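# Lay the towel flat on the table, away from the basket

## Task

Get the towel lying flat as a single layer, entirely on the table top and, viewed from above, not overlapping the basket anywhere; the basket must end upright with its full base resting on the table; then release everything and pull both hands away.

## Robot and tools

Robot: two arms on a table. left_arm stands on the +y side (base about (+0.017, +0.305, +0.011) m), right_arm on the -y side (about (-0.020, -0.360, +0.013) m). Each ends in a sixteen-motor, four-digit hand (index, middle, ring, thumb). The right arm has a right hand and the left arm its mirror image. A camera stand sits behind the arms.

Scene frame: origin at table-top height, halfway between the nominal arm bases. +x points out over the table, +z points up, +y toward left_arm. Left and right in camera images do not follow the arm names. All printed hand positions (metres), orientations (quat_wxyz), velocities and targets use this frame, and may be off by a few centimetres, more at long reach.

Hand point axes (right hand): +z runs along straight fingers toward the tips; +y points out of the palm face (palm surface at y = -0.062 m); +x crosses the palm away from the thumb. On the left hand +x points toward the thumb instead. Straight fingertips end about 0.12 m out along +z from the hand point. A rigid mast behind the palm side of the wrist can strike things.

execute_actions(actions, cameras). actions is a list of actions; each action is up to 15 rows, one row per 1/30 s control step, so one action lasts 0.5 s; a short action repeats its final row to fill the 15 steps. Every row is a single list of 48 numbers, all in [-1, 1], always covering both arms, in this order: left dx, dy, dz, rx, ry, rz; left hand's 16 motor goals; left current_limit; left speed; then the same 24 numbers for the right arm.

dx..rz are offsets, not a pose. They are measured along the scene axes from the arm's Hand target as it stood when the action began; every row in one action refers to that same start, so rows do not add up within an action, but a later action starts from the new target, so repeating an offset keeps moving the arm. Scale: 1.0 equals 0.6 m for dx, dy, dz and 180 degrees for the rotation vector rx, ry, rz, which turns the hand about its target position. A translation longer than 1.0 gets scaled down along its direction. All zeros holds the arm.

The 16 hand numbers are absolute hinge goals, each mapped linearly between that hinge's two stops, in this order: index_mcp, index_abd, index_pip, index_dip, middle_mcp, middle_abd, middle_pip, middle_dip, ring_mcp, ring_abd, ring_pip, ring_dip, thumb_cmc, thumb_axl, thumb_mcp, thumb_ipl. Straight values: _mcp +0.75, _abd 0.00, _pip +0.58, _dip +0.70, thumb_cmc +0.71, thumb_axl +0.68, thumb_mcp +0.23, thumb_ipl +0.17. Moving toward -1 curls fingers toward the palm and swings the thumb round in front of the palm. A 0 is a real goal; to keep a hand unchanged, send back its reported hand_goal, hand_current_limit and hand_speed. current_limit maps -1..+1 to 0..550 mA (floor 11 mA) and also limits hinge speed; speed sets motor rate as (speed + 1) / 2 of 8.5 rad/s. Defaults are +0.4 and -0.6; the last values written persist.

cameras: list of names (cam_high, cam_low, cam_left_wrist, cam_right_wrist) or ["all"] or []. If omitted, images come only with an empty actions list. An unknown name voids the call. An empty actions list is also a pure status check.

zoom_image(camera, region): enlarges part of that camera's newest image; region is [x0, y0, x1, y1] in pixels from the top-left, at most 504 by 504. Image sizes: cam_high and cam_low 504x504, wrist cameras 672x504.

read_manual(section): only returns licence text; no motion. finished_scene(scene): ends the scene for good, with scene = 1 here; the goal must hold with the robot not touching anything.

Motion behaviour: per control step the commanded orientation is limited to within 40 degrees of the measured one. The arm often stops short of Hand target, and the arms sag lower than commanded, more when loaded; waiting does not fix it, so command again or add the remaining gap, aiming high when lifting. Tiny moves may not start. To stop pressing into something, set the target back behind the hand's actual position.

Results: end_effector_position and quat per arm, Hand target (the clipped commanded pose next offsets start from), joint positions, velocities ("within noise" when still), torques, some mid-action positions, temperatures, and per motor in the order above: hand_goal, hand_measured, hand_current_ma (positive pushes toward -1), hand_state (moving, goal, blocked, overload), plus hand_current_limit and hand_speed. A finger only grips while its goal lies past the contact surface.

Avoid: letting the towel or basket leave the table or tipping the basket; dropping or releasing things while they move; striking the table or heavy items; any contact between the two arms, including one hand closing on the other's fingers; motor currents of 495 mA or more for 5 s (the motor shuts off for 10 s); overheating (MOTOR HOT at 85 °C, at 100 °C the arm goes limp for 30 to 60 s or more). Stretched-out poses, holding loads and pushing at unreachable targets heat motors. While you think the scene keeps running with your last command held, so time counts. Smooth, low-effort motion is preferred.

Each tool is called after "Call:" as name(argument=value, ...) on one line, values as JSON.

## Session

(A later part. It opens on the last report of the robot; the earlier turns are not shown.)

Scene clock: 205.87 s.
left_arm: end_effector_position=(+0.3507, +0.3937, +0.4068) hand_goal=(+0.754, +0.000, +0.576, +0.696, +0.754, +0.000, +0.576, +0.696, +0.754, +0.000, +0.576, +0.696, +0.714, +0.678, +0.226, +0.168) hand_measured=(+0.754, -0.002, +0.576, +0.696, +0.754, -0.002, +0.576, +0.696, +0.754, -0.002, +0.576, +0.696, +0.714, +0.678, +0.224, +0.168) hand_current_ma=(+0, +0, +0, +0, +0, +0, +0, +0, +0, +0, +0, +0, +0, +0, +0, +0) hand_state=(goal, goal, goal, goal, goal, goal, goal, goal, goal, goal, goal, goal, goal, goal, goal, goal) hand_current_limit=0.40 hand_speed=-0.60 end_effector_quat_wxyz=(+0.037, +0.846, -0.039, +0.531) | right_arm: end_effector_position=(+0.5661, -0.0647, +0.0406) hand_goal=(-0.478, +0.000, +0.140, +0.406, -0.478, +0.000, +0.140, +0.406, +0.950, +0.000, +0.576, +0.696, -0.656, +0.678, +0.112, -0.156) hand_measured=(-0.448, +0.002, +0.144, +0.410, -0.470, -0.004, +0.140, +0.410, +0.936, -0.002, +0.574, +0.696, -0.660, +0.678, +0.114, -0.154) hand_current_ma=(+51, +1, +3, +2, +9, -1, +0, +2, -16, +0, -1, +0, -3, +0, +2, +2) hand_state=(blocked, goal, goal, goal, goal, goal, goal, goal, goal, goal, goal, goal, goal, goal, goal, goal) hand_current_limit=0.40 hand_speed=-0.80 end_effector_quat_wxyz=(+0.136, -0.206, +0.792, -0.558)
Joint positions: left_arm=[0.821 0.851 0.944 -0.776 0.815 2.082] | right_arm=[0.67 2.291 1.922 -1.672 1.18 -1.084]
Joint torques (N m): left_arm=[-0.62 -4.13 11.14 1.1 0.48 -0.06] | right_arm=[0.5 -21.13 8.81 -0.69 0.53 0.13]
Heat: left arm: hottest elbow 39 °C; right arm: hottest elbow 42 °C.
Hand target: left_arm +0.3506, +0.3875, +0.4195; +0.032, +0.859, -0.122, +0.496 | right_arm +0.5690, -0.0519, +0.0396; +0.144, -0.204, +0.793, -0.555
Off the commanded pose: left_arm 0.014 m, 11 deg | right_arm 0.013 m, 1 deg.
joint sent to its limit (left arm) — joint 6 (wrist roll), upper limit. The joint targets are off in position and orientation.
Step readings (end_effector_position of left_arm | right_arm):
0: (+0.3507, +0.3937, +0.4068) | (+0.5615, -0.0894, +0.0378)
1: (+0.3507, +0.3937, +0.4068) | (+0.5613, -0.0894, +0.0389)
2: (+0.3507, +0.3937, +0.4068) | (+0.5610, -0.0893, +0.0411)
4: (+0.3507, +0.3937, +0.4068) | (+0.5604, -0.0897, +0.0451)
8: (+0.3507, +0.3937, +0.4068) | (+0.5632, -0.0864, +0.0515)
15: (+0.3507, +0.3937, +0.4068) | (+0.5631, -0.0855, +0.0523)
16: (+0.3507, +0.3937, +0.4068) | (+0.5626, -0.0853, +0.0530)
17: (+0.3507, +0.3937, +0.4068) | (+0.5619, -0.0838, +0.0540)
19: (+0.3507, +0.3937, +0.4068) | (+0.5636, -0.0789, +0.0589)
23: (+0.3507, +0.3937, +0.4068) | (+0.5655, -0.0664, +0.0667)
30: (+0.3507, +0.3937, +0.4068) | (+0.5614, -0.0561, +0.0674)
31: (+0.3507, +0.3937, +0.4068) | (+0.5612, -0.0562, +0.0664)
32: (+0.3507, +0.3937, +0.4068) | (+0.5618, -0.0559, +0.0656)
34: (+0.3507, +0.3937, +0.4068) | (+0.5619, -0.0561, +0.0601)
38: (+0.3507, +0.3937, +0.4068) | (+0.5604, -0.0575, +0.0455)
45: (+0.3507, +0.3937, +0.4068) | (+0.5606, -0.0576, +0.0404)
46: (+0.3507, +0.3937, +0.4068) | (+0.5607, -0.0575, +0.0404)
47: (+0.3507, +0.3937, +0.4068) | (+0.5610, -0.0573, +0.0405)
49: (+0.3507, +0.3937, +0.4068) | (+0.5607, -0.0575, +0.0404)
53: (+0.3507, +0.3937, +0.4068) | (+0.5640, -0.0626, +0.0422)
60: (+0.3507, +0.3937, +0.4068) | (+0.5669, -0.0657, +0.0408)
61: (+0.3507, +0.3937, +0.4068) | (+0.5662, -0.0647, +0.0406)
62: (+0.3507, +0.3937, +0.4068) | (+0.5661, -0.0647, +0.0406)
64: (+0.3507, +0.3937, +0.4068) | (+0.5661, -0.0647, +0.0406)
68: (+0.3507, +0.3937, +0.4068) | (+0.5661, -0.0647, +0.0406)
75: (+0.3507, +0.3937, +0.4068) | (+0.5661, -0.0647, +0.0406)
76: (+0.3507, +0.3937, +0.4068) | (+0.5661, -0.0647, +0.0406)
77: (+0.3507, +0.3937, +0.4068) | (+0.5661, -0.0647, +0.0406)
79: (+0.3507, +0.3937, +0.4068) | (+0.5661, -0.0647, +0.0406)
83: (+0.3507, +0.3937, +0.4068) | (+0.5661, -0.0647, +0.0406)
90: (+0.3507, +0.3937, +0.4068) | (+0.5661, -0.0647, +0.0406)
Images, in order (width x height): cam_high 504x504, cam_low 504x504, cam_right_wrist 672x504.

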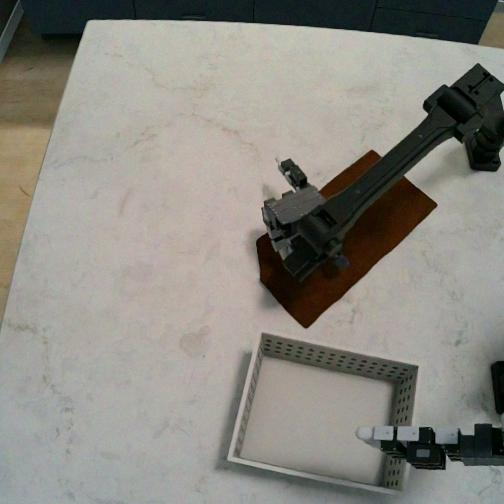

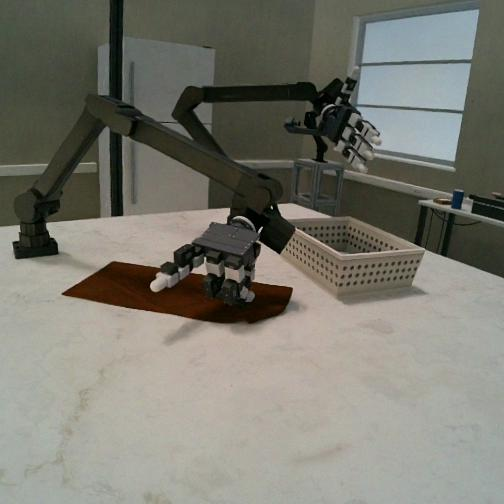

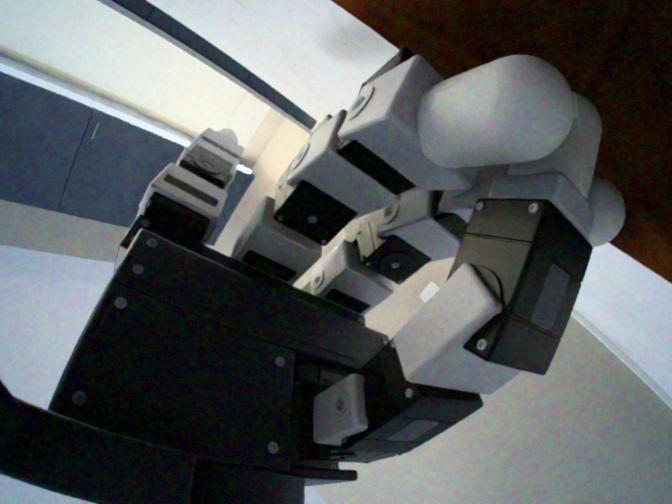

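Call:
execute_actions(actions=[[[0,0,0,0,0,0,0.754,0,0.576,0.696,0.754,0,0.576,0.696,0.754,0,0.576,0.696,0.714,0.678,0.226,0.168,0.4,-0.6,0,0,0.04,0,0,0,0.068,-0.1,-0.08,0.333,0.068,0.1,-0.08,0.333,0.95,0,0.576,0.696,-0.657,0.678,0.226,0.005,0.4,-0.6]],[[0,0,0,0,0,0,0.754,0,0.576,0.696,0.754,0,0.576,0.696,0.754,0,0.576,0.696,0.714,0.678,0.226,0.168,0.4,-0.6,0,0,-0.06,0,0,0,0.068,-0.1,-0.08,0.333,0.068,0.1,-0.08,0.333,0.95,0,0.576,0.696,-0.657,0.678,0.226,0.005,0.4,-0.6]],[[0,0,0,0,0,0,0.754,0,0.576,0.696,0.754,0,0.576,0.696,0.754,0,0.576,0.696,0.714,0.678,0.226,0.168,0.4,-0.6,0,0,-0.01,0,0,0,-0.15,-0.1,0.05,0.4,-0.15,0.1,0.05,0.4,0.95,0,0.576,0.696,-0.657,0.678,0.2,-0.05,0.4,-0.8]],[[0,0,0,0,0,0,0.754,0,0.576,0.696,0.754,0,0.576,0.696,0.754,0,0.576,0.696,0.714,0.678,0.226,0.168,0.4,-0.6,0,0,0,0,0,0,-0.4,-0.1,0.139,0.406,-0.4,0.1,0.139,0.406,0.95,0,0.576,0.696,-0.657,0.678,0.169,-0.157,0.4,-0.8]],[[0,0,0,0,0,0,0.754,0,0.576,0.696,0.754,0,0.576,0.696,0.754,0,0.576,0.696,0.714,0.678,0.226,0.168,0.4,-0.6,0,0,0,0,0,0,-0.6,-0.1,0.139,0.406,-0.6,0.1,0.139,0.406,0.95,0,0.576,0.696,-0.657,0.678,0.112,-0.2,0.4,-0.8]]], cameras=["cam_high","cam_low","cam_right_wrist"])

Call:
zoom_image(camera="cam_right_wrist", region=[380, 0, 672, 300])

Call:
zoom_image(camera="cam_low", region=[60, 180, 310, 340])

Scene clock: 231.30 s.
left_arm: end_effector_position=(+0.3507, +0.3937, +0.4068) hand_goal=(+0.754, +0.000, +0.576, +0.696, +0.754, +0.000, +0.576, +0.696, +0.754, +0.000, +0.576, +0.696, +0.714, +0.678, +0.226, +0.168) hand_measured=(+0.754, -0.002, +0.576, +0.696, +0.754, -0.002, +0.576, +0.696, +0.754, -0.002, +0.576, +0.696, +0.714, +0.678, +0.224, +0.168) hand_current_ma=(+0, +0, +0, +0, +0, +0, +0, +0, +0, +0, +0, +0, +0, +0, +0, +0) hand_state=(goal, goal, goal, goal, goal, goal, goal, goal, goal, goal, goal, goal, goal, goal, goal, goal) hand_current_limit=0.40 hand_speed=-0.60 end_effector_quat_wxyz=(+0.037, +0.846, -0.039, +0.531) | right_arm: end_effector_position=(+0.5681, -0.0632, +0.0325) hand_goal=(-0.600, -0.100, +0.140, +0.406, -0.600, +0.100, +0.140, +0.406, +0.950, +0.000, +0.576, +0.696, -0.656, +0.678, +0.112, -0.200) hand_measured=(-0.368, -0.094, +0.164, +0.416, -0.394, +0.096, +0.164, +0.416, +0.936, -0.002, +0.574, +0.696, -0.656, +0.676, +0.180, -0.158) hand_current_ma=(+385, +4, +34, +10, +385, -3, +34, +9, -16, +0, -1, +0, +0, -1, +230, +116) hand_state=(blocked, goal, blocked, goal, blocked, goal, blocked, goal, goal, goal, goal, goal, goal, goal, blocked, blocked) hand_current_limit=0.40 hand_speed=-0.80 end_effector_quat_wxyz=(+0.139, -0.203, +0.793, -0.557)
Joint positions: left_arm=[0.821 0.851 0.944 -0.776 0.815 2.082] | right_arm=[0.67 2.303 1.922 -1.655 1.18 -1.08]
Joint torques (N m): left_arm=[-0.67 -4.13 11.12 1.1 0.48 -0.07] | right_arm=[0.67 -20.72 7.75 -0.03 0.52 0.12]
Heat: left arm: hottest elbow 39 °C; right arm: hottest elbow 42 °C.
Hand target: left_arm +0.3506, +0.3875, +0.4195; +0.032, +0.859, -0.122, +0.496 | right_arm +0.5690, -0.0519, +0.0216; +0.144, -0.204, +0.793, -0.555
Off the commanded pose: left_arm 0.014 m, 11 deg | right_arm 0.016 m, 1 deg.
joint sent to its limit (left arm) — joint 6 (wrist roll), upper limit. The joint targets are off in position and orientation.
Step readings (end_effector_position of left_arm | right_arm):
0: (+0.3507, +0.3937, +0.4068) | (+0.5661, -0.0647, +0.0406)
1: (+0.3507, +0.3937, +0.4068) | (+0.5661, -0.0647, +0.0406)
2: (+0.3507, +0.3937, +0.4068) | (+0.5661, -0.0647, +0.0406)
4: (+0.3507, +0.3937, +0.4068) | (+0.5661, -0.0647, +0.0406)
8: (+0.3507, +0.3937, +0.4068) | (+0.5661, -0.0647, +0.0406)
15: (+0.3507, +0.3937, +0.4068) | (+0.5661, -0.0647, +0.0406)
16: (+0.3507, +0.3937, +0.4068) | (+0.5664, -0.0645, +0.0406)
17: (+0.3507, +0.3937, +0.4068) | (+0.5665, -0.0644, +0.0405)
19: (+0.3507, +0.3937, +0.4068) | (+0.5668, -0.0641, +0.0394)
23: (+0.3507, +0.3937, +0.4068) | (+0.5672, -0.0638, +0.0394)
30: (+0.3507, +0.3937, +0.4068) | (+0.5671, -0.0639, +0.0384)
31: (+0.3507, +0.3937, +0.4068) | (+0.5670, -0.0640, +0.0384)
32: (+0.3507, +0.3937, +0.4068) | (+0.5672, -0.0637, +0.0382)
34: (+0.3507, +0.3937, +0.4068) | (+0.5683, -0.0643, +0.0398)
38: (+0.3507, +0.3937, +0.4068) | (+0.5694, -0.0650, +0.0411)
45: (+0.3507, +0.3937, +0.4068) | (+0.5696, -0.0638, +0.0376)
46: (+0.3507, +0.3937, +0.4068) | (+0.5696, -0.0638, +0.0376)
47: (+0.3507, +0.3937, +0.4068) | (+0.5696, -0.0638, +0.0376)
49: (+0.3507, +0.3937, +0.4068) | (+0.5696, -0.0638, +0.0376)
53: (+0.3507, +0.3937, +0.4068) | (+0.5691, -0.0637, +0.0363)
60: (+0.3507, +0.3937, +0.4068) | (+0.5681, -0.0632, +0.0325)
61: (+0.3507, +0.3937, +0.4068) | (+0.5681, -0.0632, +0.0325)
62: (+0.3507, +0.3937, +0.4068) | (+0.5681, -0.0632, +0.0325)
64: (+0.3507, +0.3937, +0.4068) | (+0.5681, -0.0632, +0.0325)
68: (+0.3507, +0.3937, +0.4068) | (+0.5681, -0.0632, +0.0325)
75: (+0.3507, +0.3937, +0.4068) | (+0.5681, -0.0632, +0.0325)
Images, in order (width x height): cam_high 504x504, cam_low 504x504, cam_right_wrist 672x504.

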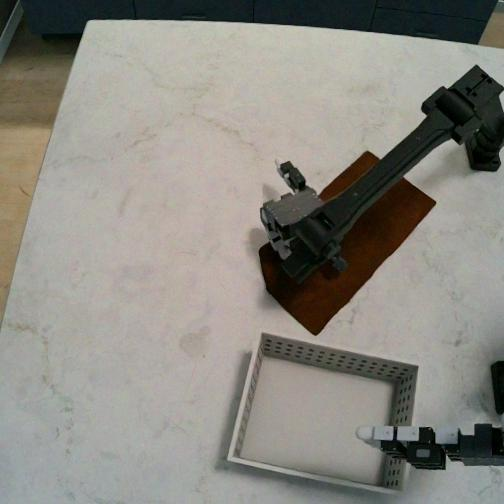

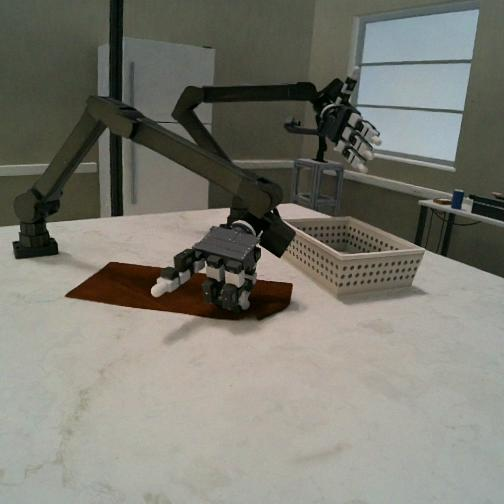

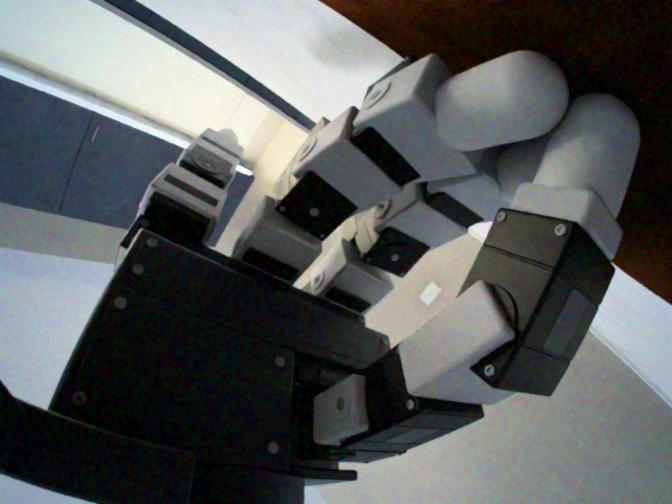

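Scaled by 1.680 from the camera's 672x504 image, which has a finer 960x720 frame.

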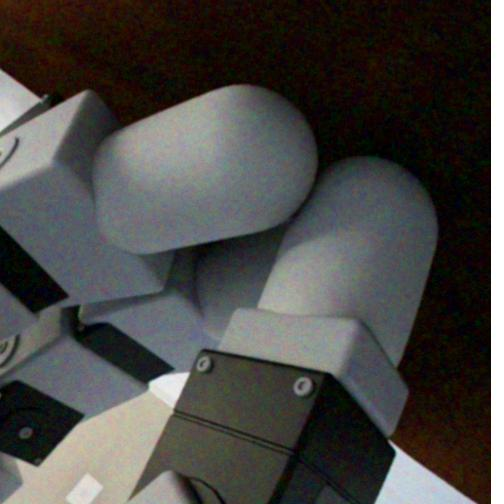

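Scaled by 2.016 from the camera's 504x504 image, which has a finer 720x720 frame.

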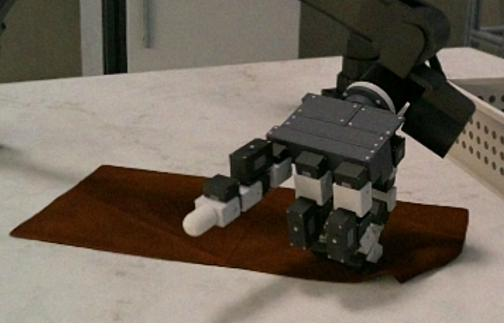

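Call:
execute_actions(actions=[[[0,0,0,0,0,0,0.754,0,0.576,0.696,0.754,0,0.576,0.696,0.754,0,0.576,0.696,0.714,0.678,0.226,0.168,0.4,-0.6,0,0,0.1,0,0,0,-0.6,-0.1,0.139,0.406,-0.6,0.1,0.139,0.406,0.95,0,0.576,0.696,-0.657,0.678,0.112,-0.2,0.4,-0.8]]], cameras=["cam_high","cam_low","cam_right_wrist"])

Call:
zoom_image(camera="cam_low", region=[60, 180, 310, 340])

Scene clock: 235.37 s.
left_arm: end_effector_position=(+0.3507, +0.3937, +0.4068) hand_goal=(+0.754, +0.000, +0.576, +0.696, +0.754, +0.000, +0.576, +0.696, +0.754, +0.000, +0.576, +0.696, +0.714, +0.678, +0.226, +0.168) hand_measured=(+0.754, -0.002, +0.576, +0.696, +0.754, -0.002, +0.576, +0.696, +0.754, -0.002, +0.576, +0.696, +0.714, +0.678, +0.224, +0.168) hand_current_ma=(+0, +0, +0, +0, +0, +0, +0, +0, +0, +0, +0, +0, +0, +0, +0, +0) hand_state=(goal, goal, goal, goal, goal, goal, goal, goal, goal, goal, goal, goal, goal, goal, goal, goal) hand_current_limit=0.40 hand_speed=-0.60 end_effector_quat_wxyz=(+0.037, +0.846, -0.039, +0.531) | right_arm: end_effector_position=(+0.5670, -0.0631, +0.0667) hand_goal=(-0.600, -0.100, +0.140, +0.406, -0.600, +0.100, +0.140, +0.406, +0.950, +0.000, +0.576, +0.696, -0.656, +0.678, +0.112, -0.200) hand_measured=(-0.368, -0.094, +0.164, +0.416, -0.394, +0.096, +0.164, +0.416, +0.936, -0.002, +0.574, +0.696, -0.656, +0.676, +0.180, -0.158) hand_current_ma=(+385, +4, +34, +10, +385, -3, +34, +9, -16, +0, -1, +0, +0, -1, +230, +116) hand_state=(blocked, goal, blocked, goal, blocked, goal, blocked, goal, goal, goal, goal, goal, goal, goal, blocked, blocked) hand_current_limit=0.40 hand_speed=-0.80 end_effector_quat_wxyz=(+0.145, -0.203, +0.795, -0.553)
Joint positions: left_arm=[0.821 0.851 0.944 -0.776 0.815 2.082] | right_arm=[0.67 2.248 1.922 -1.674 1.179 -1.106]
Joint torques (N m): left_arm=[-0.62 -4.19 11.14 1.11 0.48 -0.07] | right_arm=[0.44 -23 9.4 -1.1 0.59 -0.19]
Heat: left arm: hottest elbow 39 °C; right arm: hottest elbow 42 °C.
Hand target: left_arm +0.3506, +0.3875, +0.4195; +0.032, +0.859, -0.122, +0.496 | right_arm +0.5690, -0.0519, +0.0816; +0.144, -0.204, +0.793, -0.555
Off the commanded pose: left_arm 0.014 m, 11 deg | right_arm 0.019 m, 0 deg.
joint sent to its limit (left arm) — joint 6 (wrist roll), upper limit. The joint targets are off in position and orientation.
joint sent to its limit (right arm) — joint 4 (wrist pitch), lower limit. The joint targets are off in position, not in orientation.
Step readings (end_effector_position of left_arm | right_arm):
0: (+0.3507, +0.3937, +0.4068) | (+0.5681, -0.0632, +0.0325)
1: (+0.3507, +0.3937, +0.4068) | (+0.5679, -0.0634, +0.0334)
2: (+0.3507, +0.3937, +0.4068) | (+0.5663, -0.0642, +0.0343)
4: (+0.3507, +0.3937, +0.4068) | (+0.5652, -0.0647, +0.0409)
8: (+0.3507, +0.3937, +0.4068) | (+0.5662, -0.0638, +0.0581)
15: (+0.3507, +0.3937, +0.4068) | (+0.5671, -0.0631, +0.0667)
Images, in order (width x height): cam_high 504x504, cam_low 504x504, cam_right_wrist 672x504.

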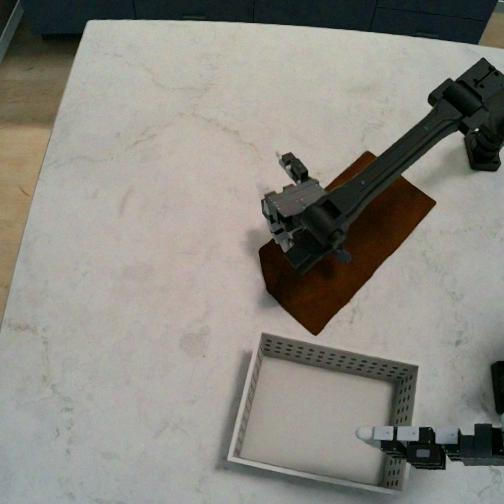

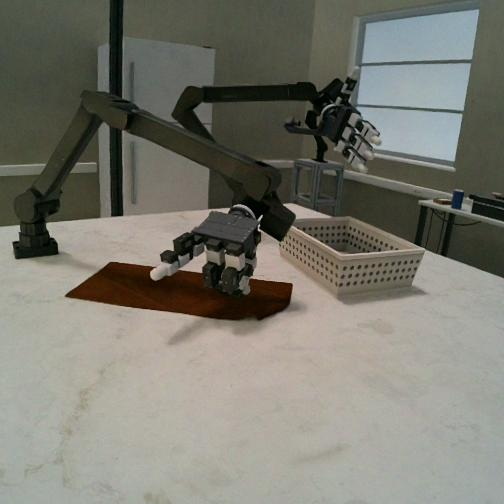

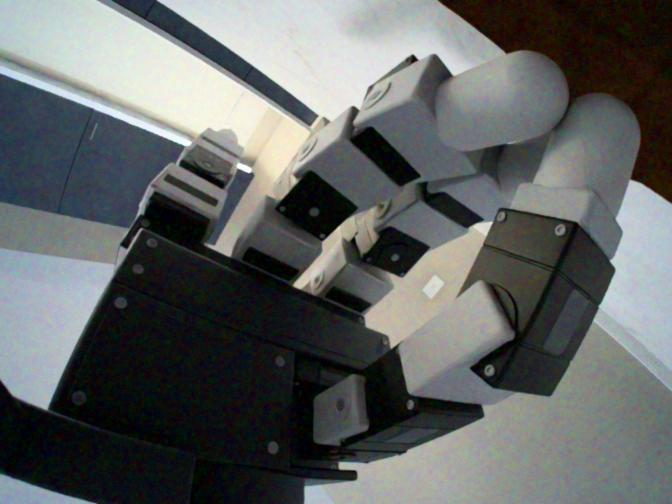

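Scaled by 2.016 from the camera's 504x504 image, which has a finer 720x720 frame.

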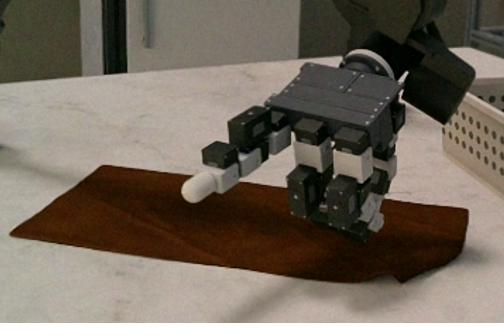

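Call:
execute_actions(actions=[[[0,0,0,0,0,0,0.754,0,0.576,0.696,0.754,0,0.576,0.696,0.754,0,0.576,0.696,0.714,0.678,0.226,0.168,0.4,-0.6,-0.1,-0.04,0.02,0,0,0.036,-0.5,-0.1,0.139,0.406,-0.5,0.1,0.139,0.406,0.95,0,0.576,0.696,-0.657,0.678,0.169,-0.2,0.4,-0.8]],[[0,0,0,0,0,0,0.754,0,0.576,0.696,0.754,0,0.576,0.696,0.754,0,0.576,0.696,0.714,0.678,0.226,0.168,0.4,-0.6,-0.083,-0.04,-0.02,0,0,0.036,-0.5,-0.1,0.139,0.406,-0.5,0.1,0.139,0.406,0.95,0,0.576,0.696,-0.657,0.678,0.169,-0.2,0.4,-0.8]],[[0,0,0,0,0,0,0.754,0,0.576,0.696,0.754,0,0.576,0.696,0.754,0,0.576,0.696,0.714,0.678,0.226,0.168,0.4,-0.6,0,0,-0.09,0,0,0,-0.5,-0.1,0.139,0.406,-0.5,0.1,0.139,0.406,0.95,0,0.576,0.696,-0.657,0.678,0.169,-0.2,0.4,-0.8]]], cameras=["cam_high","cam_low"])

Scene clock: 266.60 s.
left_arm: end_effector_position=(+0.3507, +0.3937, +0.4068) hand_goal=(+0.754, +0.000, +0.576, +0.696, +0.754, +0.000, +0.576, +0.696, +0.754, +0.000, +0.576, +0.696, +0.714, +0.678, +0.226, +0.168) hand_measured=(+0.754, -0.002, +0.576, +0.696, +0.754, -0.002, +0.576, +0.696, +0.754, -0.002, +0.576, +0.696, +0.714, +0.678, +0.224, +0.168) hand_current_ma=(+0, +0, +0, +0, +0, +0, +0, +0, +0, +0, +0, +0, +0, +0, +0, +0) hand_state=(goal, goal, goal, goal, goal, goal, goal, goal, goal, goal, goal, goal, goal, goal, goal, goal) hand_current_limit=0.40 hand_speed=-0.60 end_effector_quat_wxyz=(+0.037, +0.846, -0.039, +0.531) | right_arm: end_effector_position=(+0.4579, -0.1099, +0.0297) hand_goal=(-0.500, -0.100, +0.140, +0.406, -0.500, +0.100, +0.140, +0.406, +0.950, +0.000, +0.576, +0.696, -0.656, +0.678, +0.170, -0.200) hand_measured=(-0.396, -0.084, +0.168, +0.420, -0.438, +0.080, +0.164, +0.416, +0.938, +0.000, +0.574, +0.696, -0.656, +0.676, +0.212, -0.180) hand_current_ma=(+321, +15, +41, +16, +152, -20, +33, +9, -14, +0, -1, +0, +0, -1, +111, +39) hand_state=(blocked, goal, blocked, goal, blocked, goal, blocked, goal, goal, goal, goal, goal, goal, goal, blocked, goal) hand_current_limit=0.40 hand_speed=-0.80 end_effector_quat_wxyz=(+0.200, -0.286, +0.767, -0.539)
Joint positions: left_arm=[0.821 0.851 0.944 -0.776 0.815 2.082] | right_arm=[0.73 1.9 1.229 -0.967 1.223 -1.502]
Joint torques (N m): left_arm=[-0.67 -4.19 11.12 1.09 0.48 -0.06] | right_arm=[0.67 -15.79 6.74 0.64 0.64 -0.18]
Heat: left arm: hottest elbow 40 °C; right arm: hottest elbow 43 °C.
Hand target: left_arm +0.3506, +0.3875, +0.4195; +0.032, +0.859, -0.122, +0.496 | right_arm +0.4592, -0.0999, +0.0276; +0.206, -0.292, +0.765, -0.535
Off the commanded pose: left_arm 0.014 m, 11 deg | right_arm 0.010 m, 1 deg.
joint sent to its limit (left arm) — joint 6 (wrist roll), upper limit. The joint targets are off in position and orientation.
Step readings (end_effector_position of left_arm | right_arm):
0: (+0.3507, +0.3937, +0.4068) | (+0.5670, -0.0631, +0.0667)
1: (+0.3507, +0.3937, +0.4068) | (+0.5666, -0.0656, +0.0671)
2: (+0.3507, +0.3937, +0.4068) | (+0.5578, -0.0731, +0.0660)
4: (+0.3507, +0.3937, +0.4068) | (+0.5226, -0.0933, +0.0635)
8: (+0.3507, +0.3937, +0.4068) | (+0.5033, -0.0915, +0.0771)
15: (+0.3507, +0.3937, +0.4068) | (+0.5071, -0.0747, +0.0933)
16: (+0.3507, +0.3937, +0.4068) | (+0.5058, -0.0772, +0.0901)
17: (+0.3507, +0.3937, +0.4068) | (+0.5005, -0.0834, +0.0876)
19: (+0.3507, +0.3937, +0.4068) | (+0.4725, -0.1053, +0.0751)
23: (+0.3507, +0.3937, +0.4068) | (+0.4520, -0.1182, +0.0649)
30: (+0.3507, +0.3937, +0.4068) | (+0.4613, -0.1080, +0.0736)
31: (+0.3507, +0.3937, +0.4068) | (+0.4613, -0.1078, +0.0722)
32: (+0.3507, +0.3937, +0.4068) | (+0.4641, -0.1053, +0.0701)
34: (+0.3507, +0.3937, +0.4068) | (+0.4651, -0.1041, +0.0573)
38: (+0.3507, +0.3937, +0.4068) | (+0.4577, -0.1102, +0.0325)
45: (+0.3507, +0.3937, +0.4068) | (+0.4579, -0.1099, +0.0297)
Images, in order (width x height): cam_high 504x504, cam_low 504x504.

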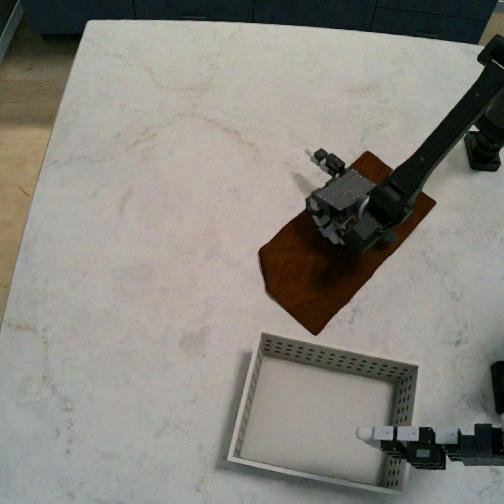

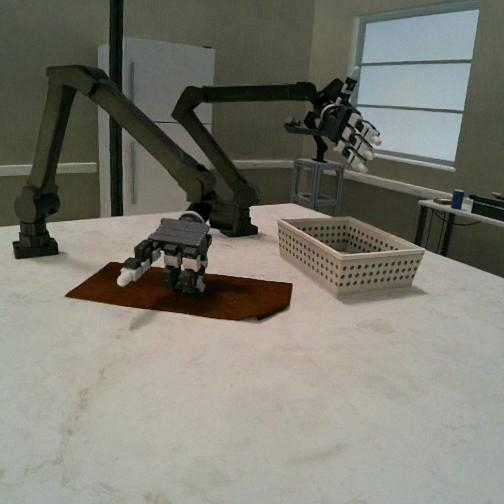

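Call:
execute_actions(actions=[[[0,0,0,0,0,0,0.754,0,0.576,0.696,0.754,0,0.576,0.696,0.754,0,0.576,0.696,0.714,0.678,0.226,0.168,0.4,-0.6,0,0,-0.014,0,0,0,-0.5,-0.1,0.139,0.406,-0.5,0.1,0.139,0.406,0.95,0,0.576,0.696,-0.657,0.678,0.169,-0.2,0.4,-0.8]],[[0,0,0,0,0,0,0.754,0,0.576,0.696,0.754,0,0.576,0.696,0.754,0,0.576,0.696,0.714,0.678,0.226,0.168,0.4,-0.6,-0.05,0,-0.004,0,0,0,-0.5,-0.1,0.139,0.406,-0.5,0.1,0.139,0.406,0.95,0,0.576,0.696,-0.657,0.678,0.169,-0.2,0.4,-0.8]],[[0,0,0,0,0,0,0.754,0,0.576,0.696,0.754,0,0.576,0.696,0.754,0,0.576,0.696,0.714,0.678,0.226,0.168,0.4,-0.6,-0.05,0,0,0,0,0,-0.5,-0.1,0.139,0.406,-0.5,0.1,0.139,0.406,0.95,0,0.576,0.696,-0.657,0.678,0.169,-0.2,0.4,-0.8]]], cameras=["cam_high","cam_low"])

Call:
zoom_image(camera="cam_low", region=[60, 180, 310, 340])

Scene clock: 274.13 s.
left_arm: end_effector_position=(+0.3507, +0.3937, +0.4068) hand_goal=(+0.754, +0.000, +0.576, +0.696, +0.754, +0.000, +0.576, +0.696, +0.754, +0.000, +0.576, +0.696, +0.714, +0.678, +0.226, +0.168) hand_measured=(+0.754, -0.002, +0.576, +0.696, +0.754, -0.002, +0.576, +0.696, +0.754, -0.002, +0.576, +0.696, +0.714, +0.678, +0.224, +0.168) hand_current_ma=(+0, +0, +0, +0, +0, +0, +0, +0, +0, +0, +0, +0, +0, +0, +0, +0) hand_state=(goal, goal, goal, goal, goal, goal, goal, goal, goal, goal, goal, goal, goal, goal, goal, goal) hand_current_limit=0.40 hand_speed=-0.60 end_effector_quat_wxyz=(+0.037, +0.846, -0.039, +0.531) | right_arm: end_effector_position=(+0.4116, -0.1001, +0.0299) hand_goal=(-0.500, -0.100, +0.140, +0.406, -0.500, +0.100, +0.140, +0.406, +0.950, +0.000, +0.576, +0.696, -0.656, +0.678, +0.170, -0.200) hand_measured=(-0.398, -0.072, +0.168, +0.420, -0.456, +0.082, +0.160, +0.414, +0.938, +0.000, +0.574, +0.696, -0.652, +0.680, +0.212, -0.182) hand_current_ma=(+315, +34, +41, +15, +90, -19, +27, +7, -15, +0, -1, +0, +3, +1, +111, +33) hand_state=(blocked, blocked, blocked, goal, blocked, goal, blocked, goal, goal, goal, goal, goal, goal, goal, blocked, goal) hand_current_limit=0.40 hand_speed=-0.80 end_effector_quat_wxyz=(+0.221, -0.273, +0.771, -0.531)
Joint positions: left_arm=[0.821 0.851 0.944 -0.776 0.815 2.082] | right_arm=[0.813 1.86 1.154 -1.094 1.217 -1.273]
Joint torques (N m): left_arm=[-0.67 -4.25 11.14 1.09 0.48 -0.07] | right_arm=[0.91 -13.8 5.08 -0.75 0.32 0.04]
Heat: left arm: hottest elbow 40 °C; right arm: hottest elbow 43 °C.
Hand target: left_arm +0.3506, +0.3875, +0.4195; +0.032, +0.859, -0.122, +0.496 | right_arm +0.3992, -0.0999, +0.0168; +0.206, -0.292, +0.765, -0.535
Off the commanded pose: left_arm 0.014 m, 11 deg | right_arm 0.018 m, 3 deg.
joint sent to its limit (left arm) — joint 6 (wrist roll), upper limit. The joint targets are off in position and orientation.
Step readings (end_effector_position of left_arm | right_arm):
0: (+0.3507, +0.3937, +0.4068) | (+0.4579, -0.1099, +0.0297)
1: (+0.3507, +0.3937, +0.4068) | (+0.4582, -0.1096, +0.0296)
2: (+0.3507, +0.3937, +0.4068) | (+0.4585, -0.1093, +0.0296)
4: (+0.3507, +0.3937, +0.4068) | (+0.4591, -0.1087, +0.0296)
8: (+0.3507, +0.3937, +0.4068) | (+0.4592, -0.1086, +0.0296)
15: (+0.3507, +0.3937, +0.4068) | (+0.4593, -0.1085, +0.0296)
16: (+0.3507, +0.3937, +0.4068) | (+0.4579, -0.1087, +0.0283)
17: (+0.3507, +0.3937, +0.4068) | (+0.4562, -0.1087, +0.0284)
19: (+0.3507, +0.3937, +0.4068) | (+0.4502, -0.1095, +0.0291)
23: (+0.3507, +0.3937, +0.4068) | (+0.4439, -0.1055, +0.0291)
30: (+0.3507, +0.3937, +0.4068) | (+0.4425, -0.1046, +0.0293)
31: (+0.3507, +0.3937, +0.4068) | (+0.4410, -0.1052, +0.0289)
32: (+0.3507, +0.3937, +0.4068) | (+0.4381, -0.1062, +0.0292)
34: (+0.3507, +0.3937, +0.4068) | (+0.4270, -0.1075, +0.0292)
38: (+0.3507, +0.3937, +0.4068) | (+0.4144, -0.1016, +0.0297)
45: (+0.3507, +0.3937, +0.4068) | (+0.4118, -0.1000, +0.0300)
Images, in order (width x height): cam_high 504x504, cam_low 504x504.

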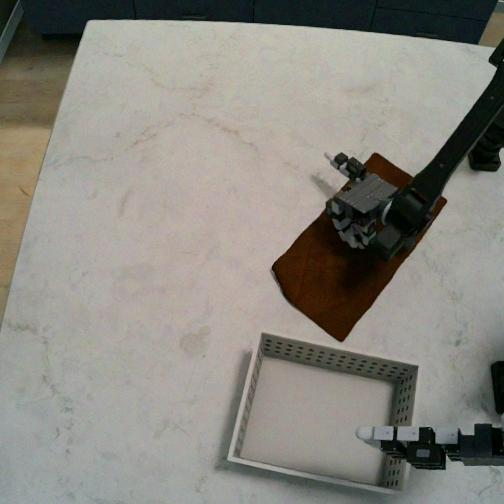

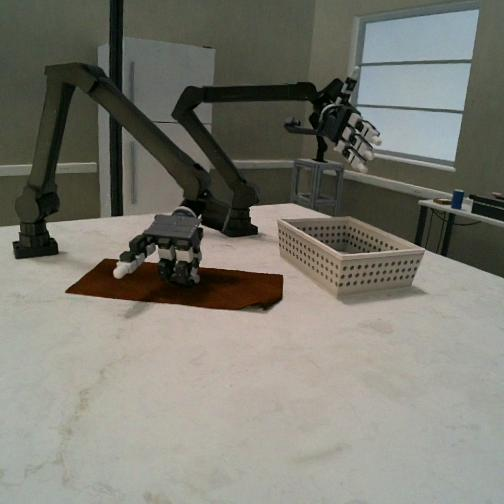

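Scaled by 2.016 from the camera's 504x504 image, which has a finer 720x720 frame.

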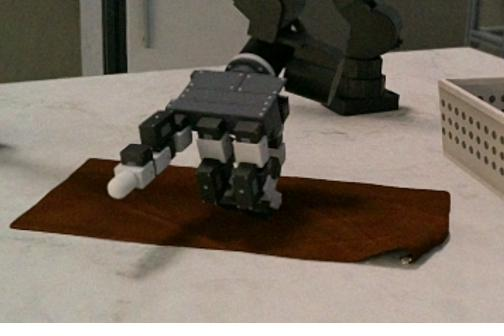

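Call:
zoom_image(camera="cam_low", region=[210, 260, 300, 330])

Call:
zoom_image(camera="cam_high", region=[250, 230, 370, 350])

Scaled by 5.600 from the camera's 504x504 image, which has a finer 720x720 frame.

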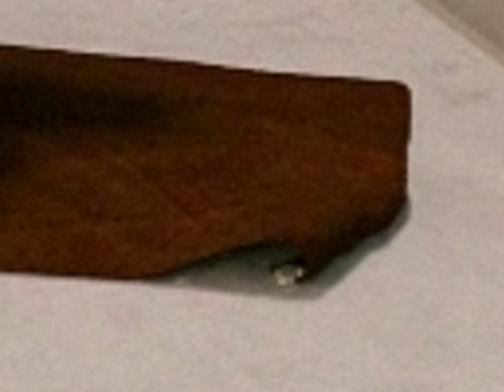

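Scaled by 4.200 from the camera's 504x504 image, which has a finer 720x720 frame.

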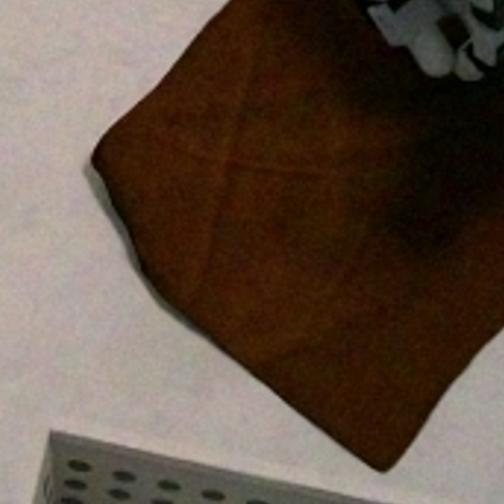

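Call:
execute_actions(actions=[[[0,0,0,0,0,0,0.754,0,0.576,0.696,0.754,0,0.576,0.696,0.754,0,0.576,0.696,0.714,0.678,0.226,0.168,0.4,-0.6,-0.05,-0.01,0,0,0,0,-0.5,-0.1,0.139,0.406,-0.5,0.1,0.139,0.406,0.95,0,0.576,0.696,-0.657,0.678,0.169,-0.2,0.4,-0.8]],[[0,0,0,0,0,0,0.754,0,0.576,0.696,0.754,0,0.576,0.696,0.754,0,0.576,0.696,0.714,0.678,0.226,0.168,0.4,-0.6,-0.05,-0.01,0,0,0,0.02,-0.5,-0.1,0.139,0.406,-0.5,0.1,0.139,0.406,0.95,0,0.576,0.696,-0.657,0.678,0.169,-0.2,0.4,-0.8]]], cameras=["cam_high","cam_low"])

Call:
zoom_image(camera="cam_low", region=[150, 220, 310, 330])

Scene clock: 284.03 s.
left_arm: end_effector_position=(+0.3507, +0.3937, +0.4068) hand_goal=(+0.754, +0.000, +0.576, +0.696, +0.754, +0.000, +0.576, +0.696, +0.754, +0.000, +0.576, +0.696, +0.714, +0.678, +0.226, +0.168) hand_measured=(+0.754, -0.002, +0.576, +0.696, +0.754, -0.002, +0.576, +0.696, +0.754, -0.002, +0.576, +0.696, +0.714, +0.678, +0.224, +0.168) hand_current_ma=(+0, +0, +0, +0, +0, +0, +0, +0, +0, +0, +0, +0, +0, +0, +0, +0) hand_state=(goal, goal, goal, goal, goal, goal, goal, goal, goal, goal, goal, goal, goal, goal, goal, goal) hand_current_limit=0.40 hand_speed=-0.60 end_effector_quat_wxyz=(+0.037, +0.846, -0.039, +0.531) | right_arm: end_effector_position=(+0.3513, -0.1105, +0.0297) hand_goal=(-0.500, -0.100, +0.140, +0.406, -0.500, +0.100, +0.140, +0.406, +0.950, +0.000, +0.576, +0.696, -0.656, +0.678, +0.170, -0.200) hand_measured=(-0.398, -0.060, +0.168, +0.418, -0.478, +0.088, +0.152, +0.410, +0.936, +0.000, +0.574, +0.696, -0.646, +0.682, +0.212, -0.182) hand_current_ma=(+315, +58, +41, +11, +33, -9, +11, +3, -15, +0, -1, +0, +10, +3, +112, +33) hand_state=(blocked, blocked, blocked, goal, blocked, goal, goal, goal, goal, goal, goal, goal, goal, goal, blocked, goal) hand_current_limit=0.40 hand_speed=-0.80 end_effector_quat_wxyz=(+0.243, -0.287, +0.764, -0.524)
Joint positions: left_arm=[0.821 0.851 0.944 -0.776 0.815 2.082] | right_arm=[0.902 1.763 0.992 -1.115 1.212 -1.161]
Joint torques (N m): left_arm=[-0.67 -4.19 11.12 1.1 0.48 -0.06] | right_arm=[0.67 -11.99 4.48 -0.06 0.23 -0.42]
Heat: left arm: hottest elbow 40 °C; right arm: hottest elbow 42 °C.
Hand target: left_arm +0.3506, +0.3875, +0.4195; +0.032, +0.859, -0.122, +0.496 | right_arm +0.3392, -0.1119, +0.0168; +0.223, -0.316, +0.756, -0.529
Off the commanded pose: left_arm 0.014 m, 11 deg | right_arm 0.018 m, 4 deg.
joint sent to its limit (left arm) — joint 6 (wrist roll), upper limit. The joint targets are off in position and orientation.
Step readings (end_effector_position of left_arm | right_arm):
0: (+0.3507, +0.3937, +0.4068) | (+0.4116, -0.1001, +0.0299)
1: (+0.3507, +0.3937, +0.4068) | (+0.4094, -0.1013, +0.0289)
2: (+0.3507, +0.3937, +0.4068) | (+0.4065, -0.1034, +0.0289)
4: (+0.3507, +0.3937, +0.4068) | (+0.3963, -0.1059, +0.0295)
8: (+0.3507, +0.3937, +0.4068) | (+0.3850, -0.1043, +0.0298)
15: (+0.3507, +0.3937, +0.4068) | (+0.3840, -0.1043, +0.0300)
16: (+0.3507, +0.3937, +0.4068) | (+0.3823, -0.1048, +0.0291)
17: (+0.3507, +0.3937, +0.4068) | (+0.3801, -0.1071, +0.0295)
19: (+0.3507, +0.3937, +0.4068) | (+0.3668, -0.1113, +0.0299)
23: (+0.3507, +0.3937, +0.4068) | (+0.3517, -0.1111, +0.0297)
30: (+0.3507, +0.3937, +0.4068) | (+0.3513, -0.1105, +0.0297)
Images, in order (width x height): cam_high 504x504, cam_low 504x504.

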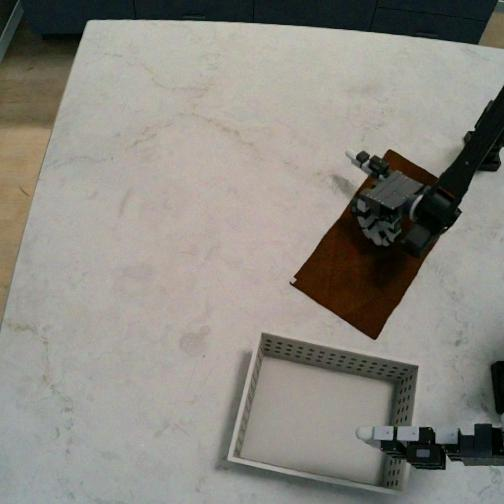

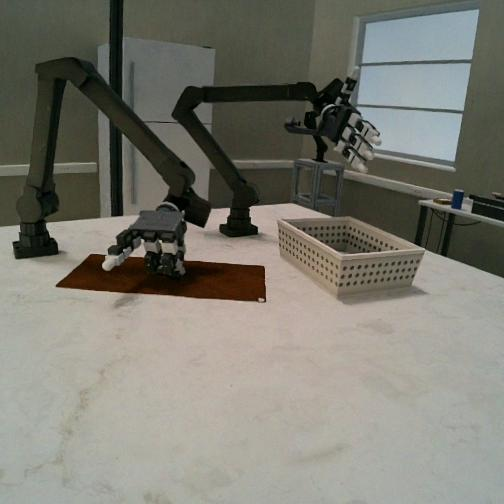

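Scaled by 3.150 from the camera's 504x504 image, which has a finer 720x720 frame.

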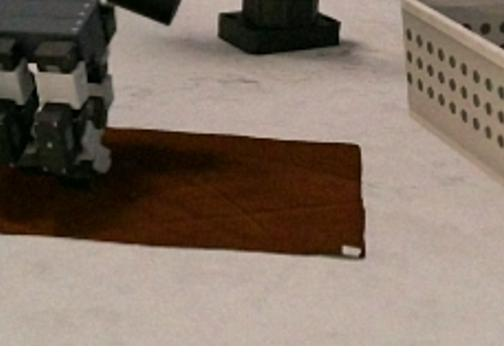

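Call:
execute_actions(actions=[[[0,0,0,0,0,0,0.754,0,0.576,0.696,0.754,0,0.576,0.696,0.754,0,0.576,0.696,0.714,0.678,0.226,0.168,0.4,-0.6,0.02,0,0.12,0,0,0,-0.4,-0.1,0.139,0.406,-0.4,0.1,0.139,0.406,0.95,0,0.576,0.696,-0.657,0.678,0.169,-0.2,0.4,-0.8]],[[0,0,0,0,0,0,0.754,0,0.576,0.696,0.754,0,0.576,0.696,0.754,0,0.576,0.696,0.714,0.678,0.226,0.168,0.4,-0.6,0.1,-0.2,0.15,0,0,-0.05,-0.4,-0.1,0.139,0.406,-0.4,0.1,0.139,0.406,0.95,0,0.576,0.696,-0.657,0.678,0.169,-0.2,0.4,-0.8]],[[0,0,0,0,0,0,0.754,0,0.576,0.696,0.754,0,0.576,0.696,0.754,0,0.576,0.696,0.714,0.678,0.226,0.168,0.4,-0.6,0.1,-0.3,0.1,0,0,-0.05,-0.4,-0.1,0.139,0.406,-0.4,0.1,0.139,0.406,0.95,0,0.576,0.696,-0.657,0.678,0.169,-0.2,0.4,-0.8]]], cameras=["cam_high","cam_low"])

Call:
zoom_image(camera="cam_high", region=[270, 130, 470, 350])

Call:
zoom_image(camera="cam_low", region=[40, 230, 290, 320])

Scene clock: 295.13 s.
left_arm: end_effector_position=(+0.3507, +0.3937, +0.4068) hand_goal=(+0.754, +0.000, +0.576, +0.696, +0.754, +0.000, +0.576, +0.696, +0.754, +0.000, +0.576, +0.696, +0.714, +0.678, +0.226, +0.168) hand_measured=(+0.754, -0.002, +0.576, +0.696, +0.754, -0.002, +0.576, +0.696, +0.754, -0.002, +0.576, +0.696, +0.714, +0.678, +0.224, +0.168) hand_current_ma=(+0, +0, +0, +0, +0, +0, +0, +0, +0, +0, +0, +0, +0, +0, +0, +0) hand_state=(goal, goal, goal, goal, goal, goal, goal, goal, goal, goal, goal, goal, goal, goal, goal, goal) hand_current_limit=0.40 hand_speed=-0.60 end_effector_quat_wxyz=(+0.037, +0.846, -0.039, +0.531) | right_arm: end_effector_position=(+0.4582, -0.4067, +0.2242) hand_goal=(-0.400, -0.100, +0.140, +0.406, -0.400, +0.100, +0.140, +0.406, +0.950, +0.000, +0.576, +0.696, -0.656, +0.678, +0.170, -0.200) hand_measured=(-0.376, -0.078, +0.154, +0.408, -0.408, +0.086, +0.134, +0.402, +0.934, +0.002, +0.574, +0.696, -0.656, +0.682, +0.206, -0.182) hand_current_ma=(+39, +24, +14, +1, -8, -12, -3, -2, -20, +0, -1, +0, +0, +3, +90, +34) hand_state=(blocked, blocked, goal, goal, goal, goal, goal, goal, goal, goal, goal, goal, goal, goal, blocked, goal) hand_current_limit=0.40 hand_speed=-0.80 end_effector_quat_wxyz=(+0.091, -0.153, +0.812, -0.556)
Joint positions: left_arm=[0.821 0.851 0.944 -0.776 0.815 2.082] | right_arm=[0.16 1.384 1.137 -0.891 1.156 -2.061]
Joint torques (N m): left_arm=[-0.67 -4.19 11.12 1.11 0.48 -0.07] | right_arm=[-0.56 -10.75 10.58 1.4 0.61 -0.19]
Heat: left arm: hottest elbow 40 °C; right arm: hottest elbow 41 °C.
Hand target: left_arm +0.3506, +0.3875, +0.4195; +0.032, +0.859, -0.122, +0.496 | right_arm +0.4712, -0.4119, +0.2388; +0.137, -0.194, +0.796, -0.557
Off the commanded pose: left_arm 0.014 m, 11 deg | right_arm 0.020 m, 7 deg.
joint sent to its limit (left arm) — joint 6 (wrist roll), upper limit. The joint targets are off in position and orientation.
joint sent to its limit (right arm) — joint 6 (wrist roll), lower limit. The joint targets are off in position and orientation.
Step readings (end_effector_position of left_arm | right_arm):
0: (+0.3507, +0.3937, +0.4068) | (+0.3513, -0.1105, +0.0297)
1: (+0.3507, +0.3937, +0.4068) | (+0.3510, -0.1119, +0.0323)
2: (+0.3507, +0.3937, +0.4068) | (+0.3471, -0.1149, +0.0367)
4: (+0.3507, +0.3937, +0.4068) | (+0.3416, -0.1209, +0.0523)
8: (+0.3507, +0.3937, +0.4068) | (+0.3431, -0.1183, +0.0788)
15: (+0.3507, +0.3937, +0.4068) | (+0.3453, -0.1149, +0.0838)
16: (+0.3507, +0.3937, +0.4068) | (+0.3478, -0.1193, +0.0870)
17: (+0.3507, +0.3937, +0.4068) | (+0.3510, -0.1310, +0.0922)
19: (+0.3507, +0.3937, +0.4068) | (+0.3732, -0.1752, +0.1184)
23: (+0.3507, +0.3937, +0.4068) | (+0.4069, -0.2568, +0.1704)
30: (+0.3507, +0.3937, +0.4068) | (+0.4098, -0.2417, +0.1803)
31: (+0.3507, +0.3937, +0.4068) | (+0.4114, -0.2436, +0.1815)
32: (+0.3507, +0.3937, +0.4068) | (+0.4162, -0.2554, +0.1838)
34: (+0.3507, +0.3937, +0.4068) | (+0.4323, -0.3187, +0.1949)
38: (+0.3507, +0.3937, +0.4068) | (+0.4525, -0.4368, +0.2206)
45: (+0.3507, +0.3937, +0.4068) | (+0.4576, -0.4239, +0.2251)
Images, in order (width x height): cam_high 504x504, cam_low 504x504.

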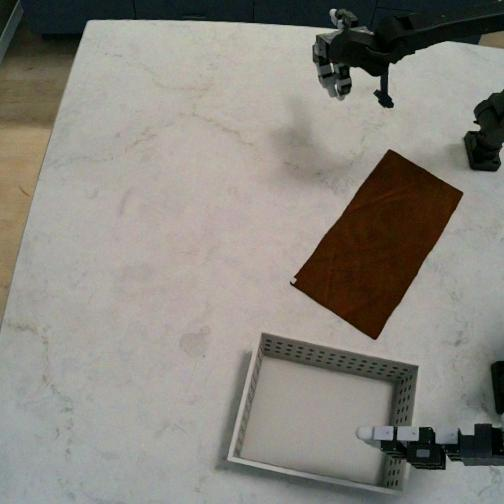

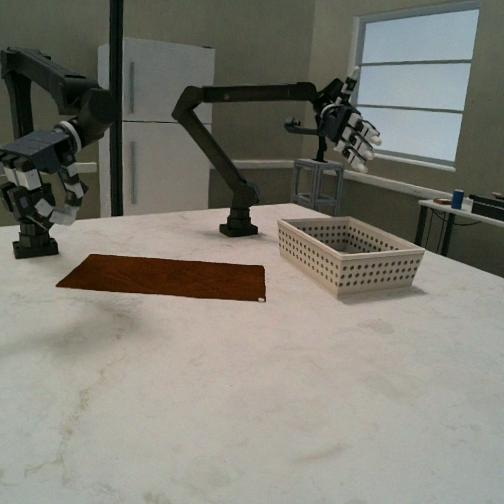

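Scaled by 2.291 from the camera's 504x504 image, which has a finer 720x720 frame.

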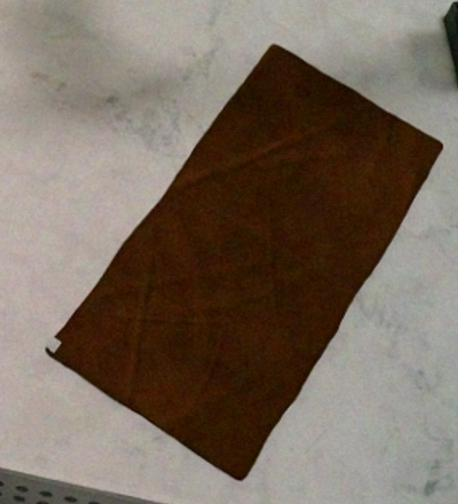

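Scaled by 2.016 from the camera's 504x504 image, which has a finer 720x720 frame.

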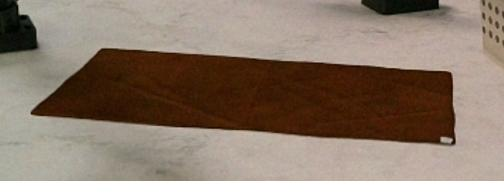

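Call:
zoom_image(camera="cam_high", region=[280, 260, 340, 320])

Call:
zoom_image(camera="cam_low", region=[220, 260, 280, 310])

Call:
zoom_image(camera="cam_high", region=[350, 140, 470, 260])

Scaled by 8.400 from the camera's 504x504 image, which has a finer 720x720 frame.

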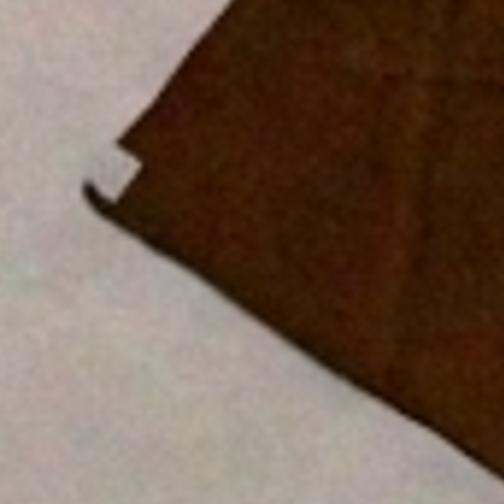

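Scaled by 8.400 from the camera's 504x504 image, which has a finer 720x720 frame.

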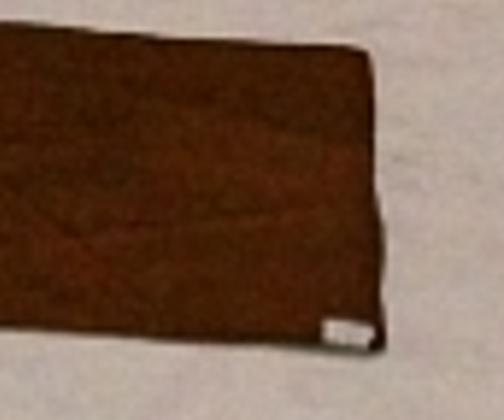

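Scaled by 4.200 from the camera's 504x504 image, which has a finer 720x720 frame.

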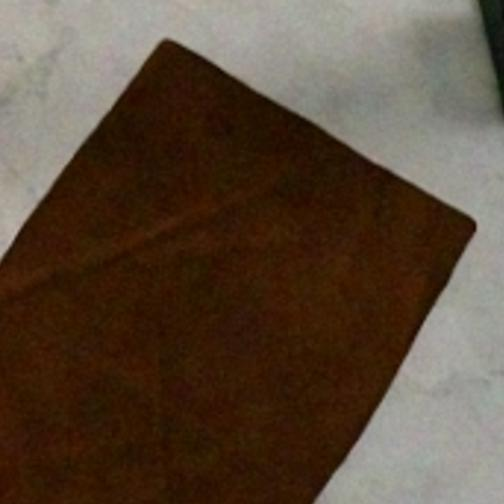

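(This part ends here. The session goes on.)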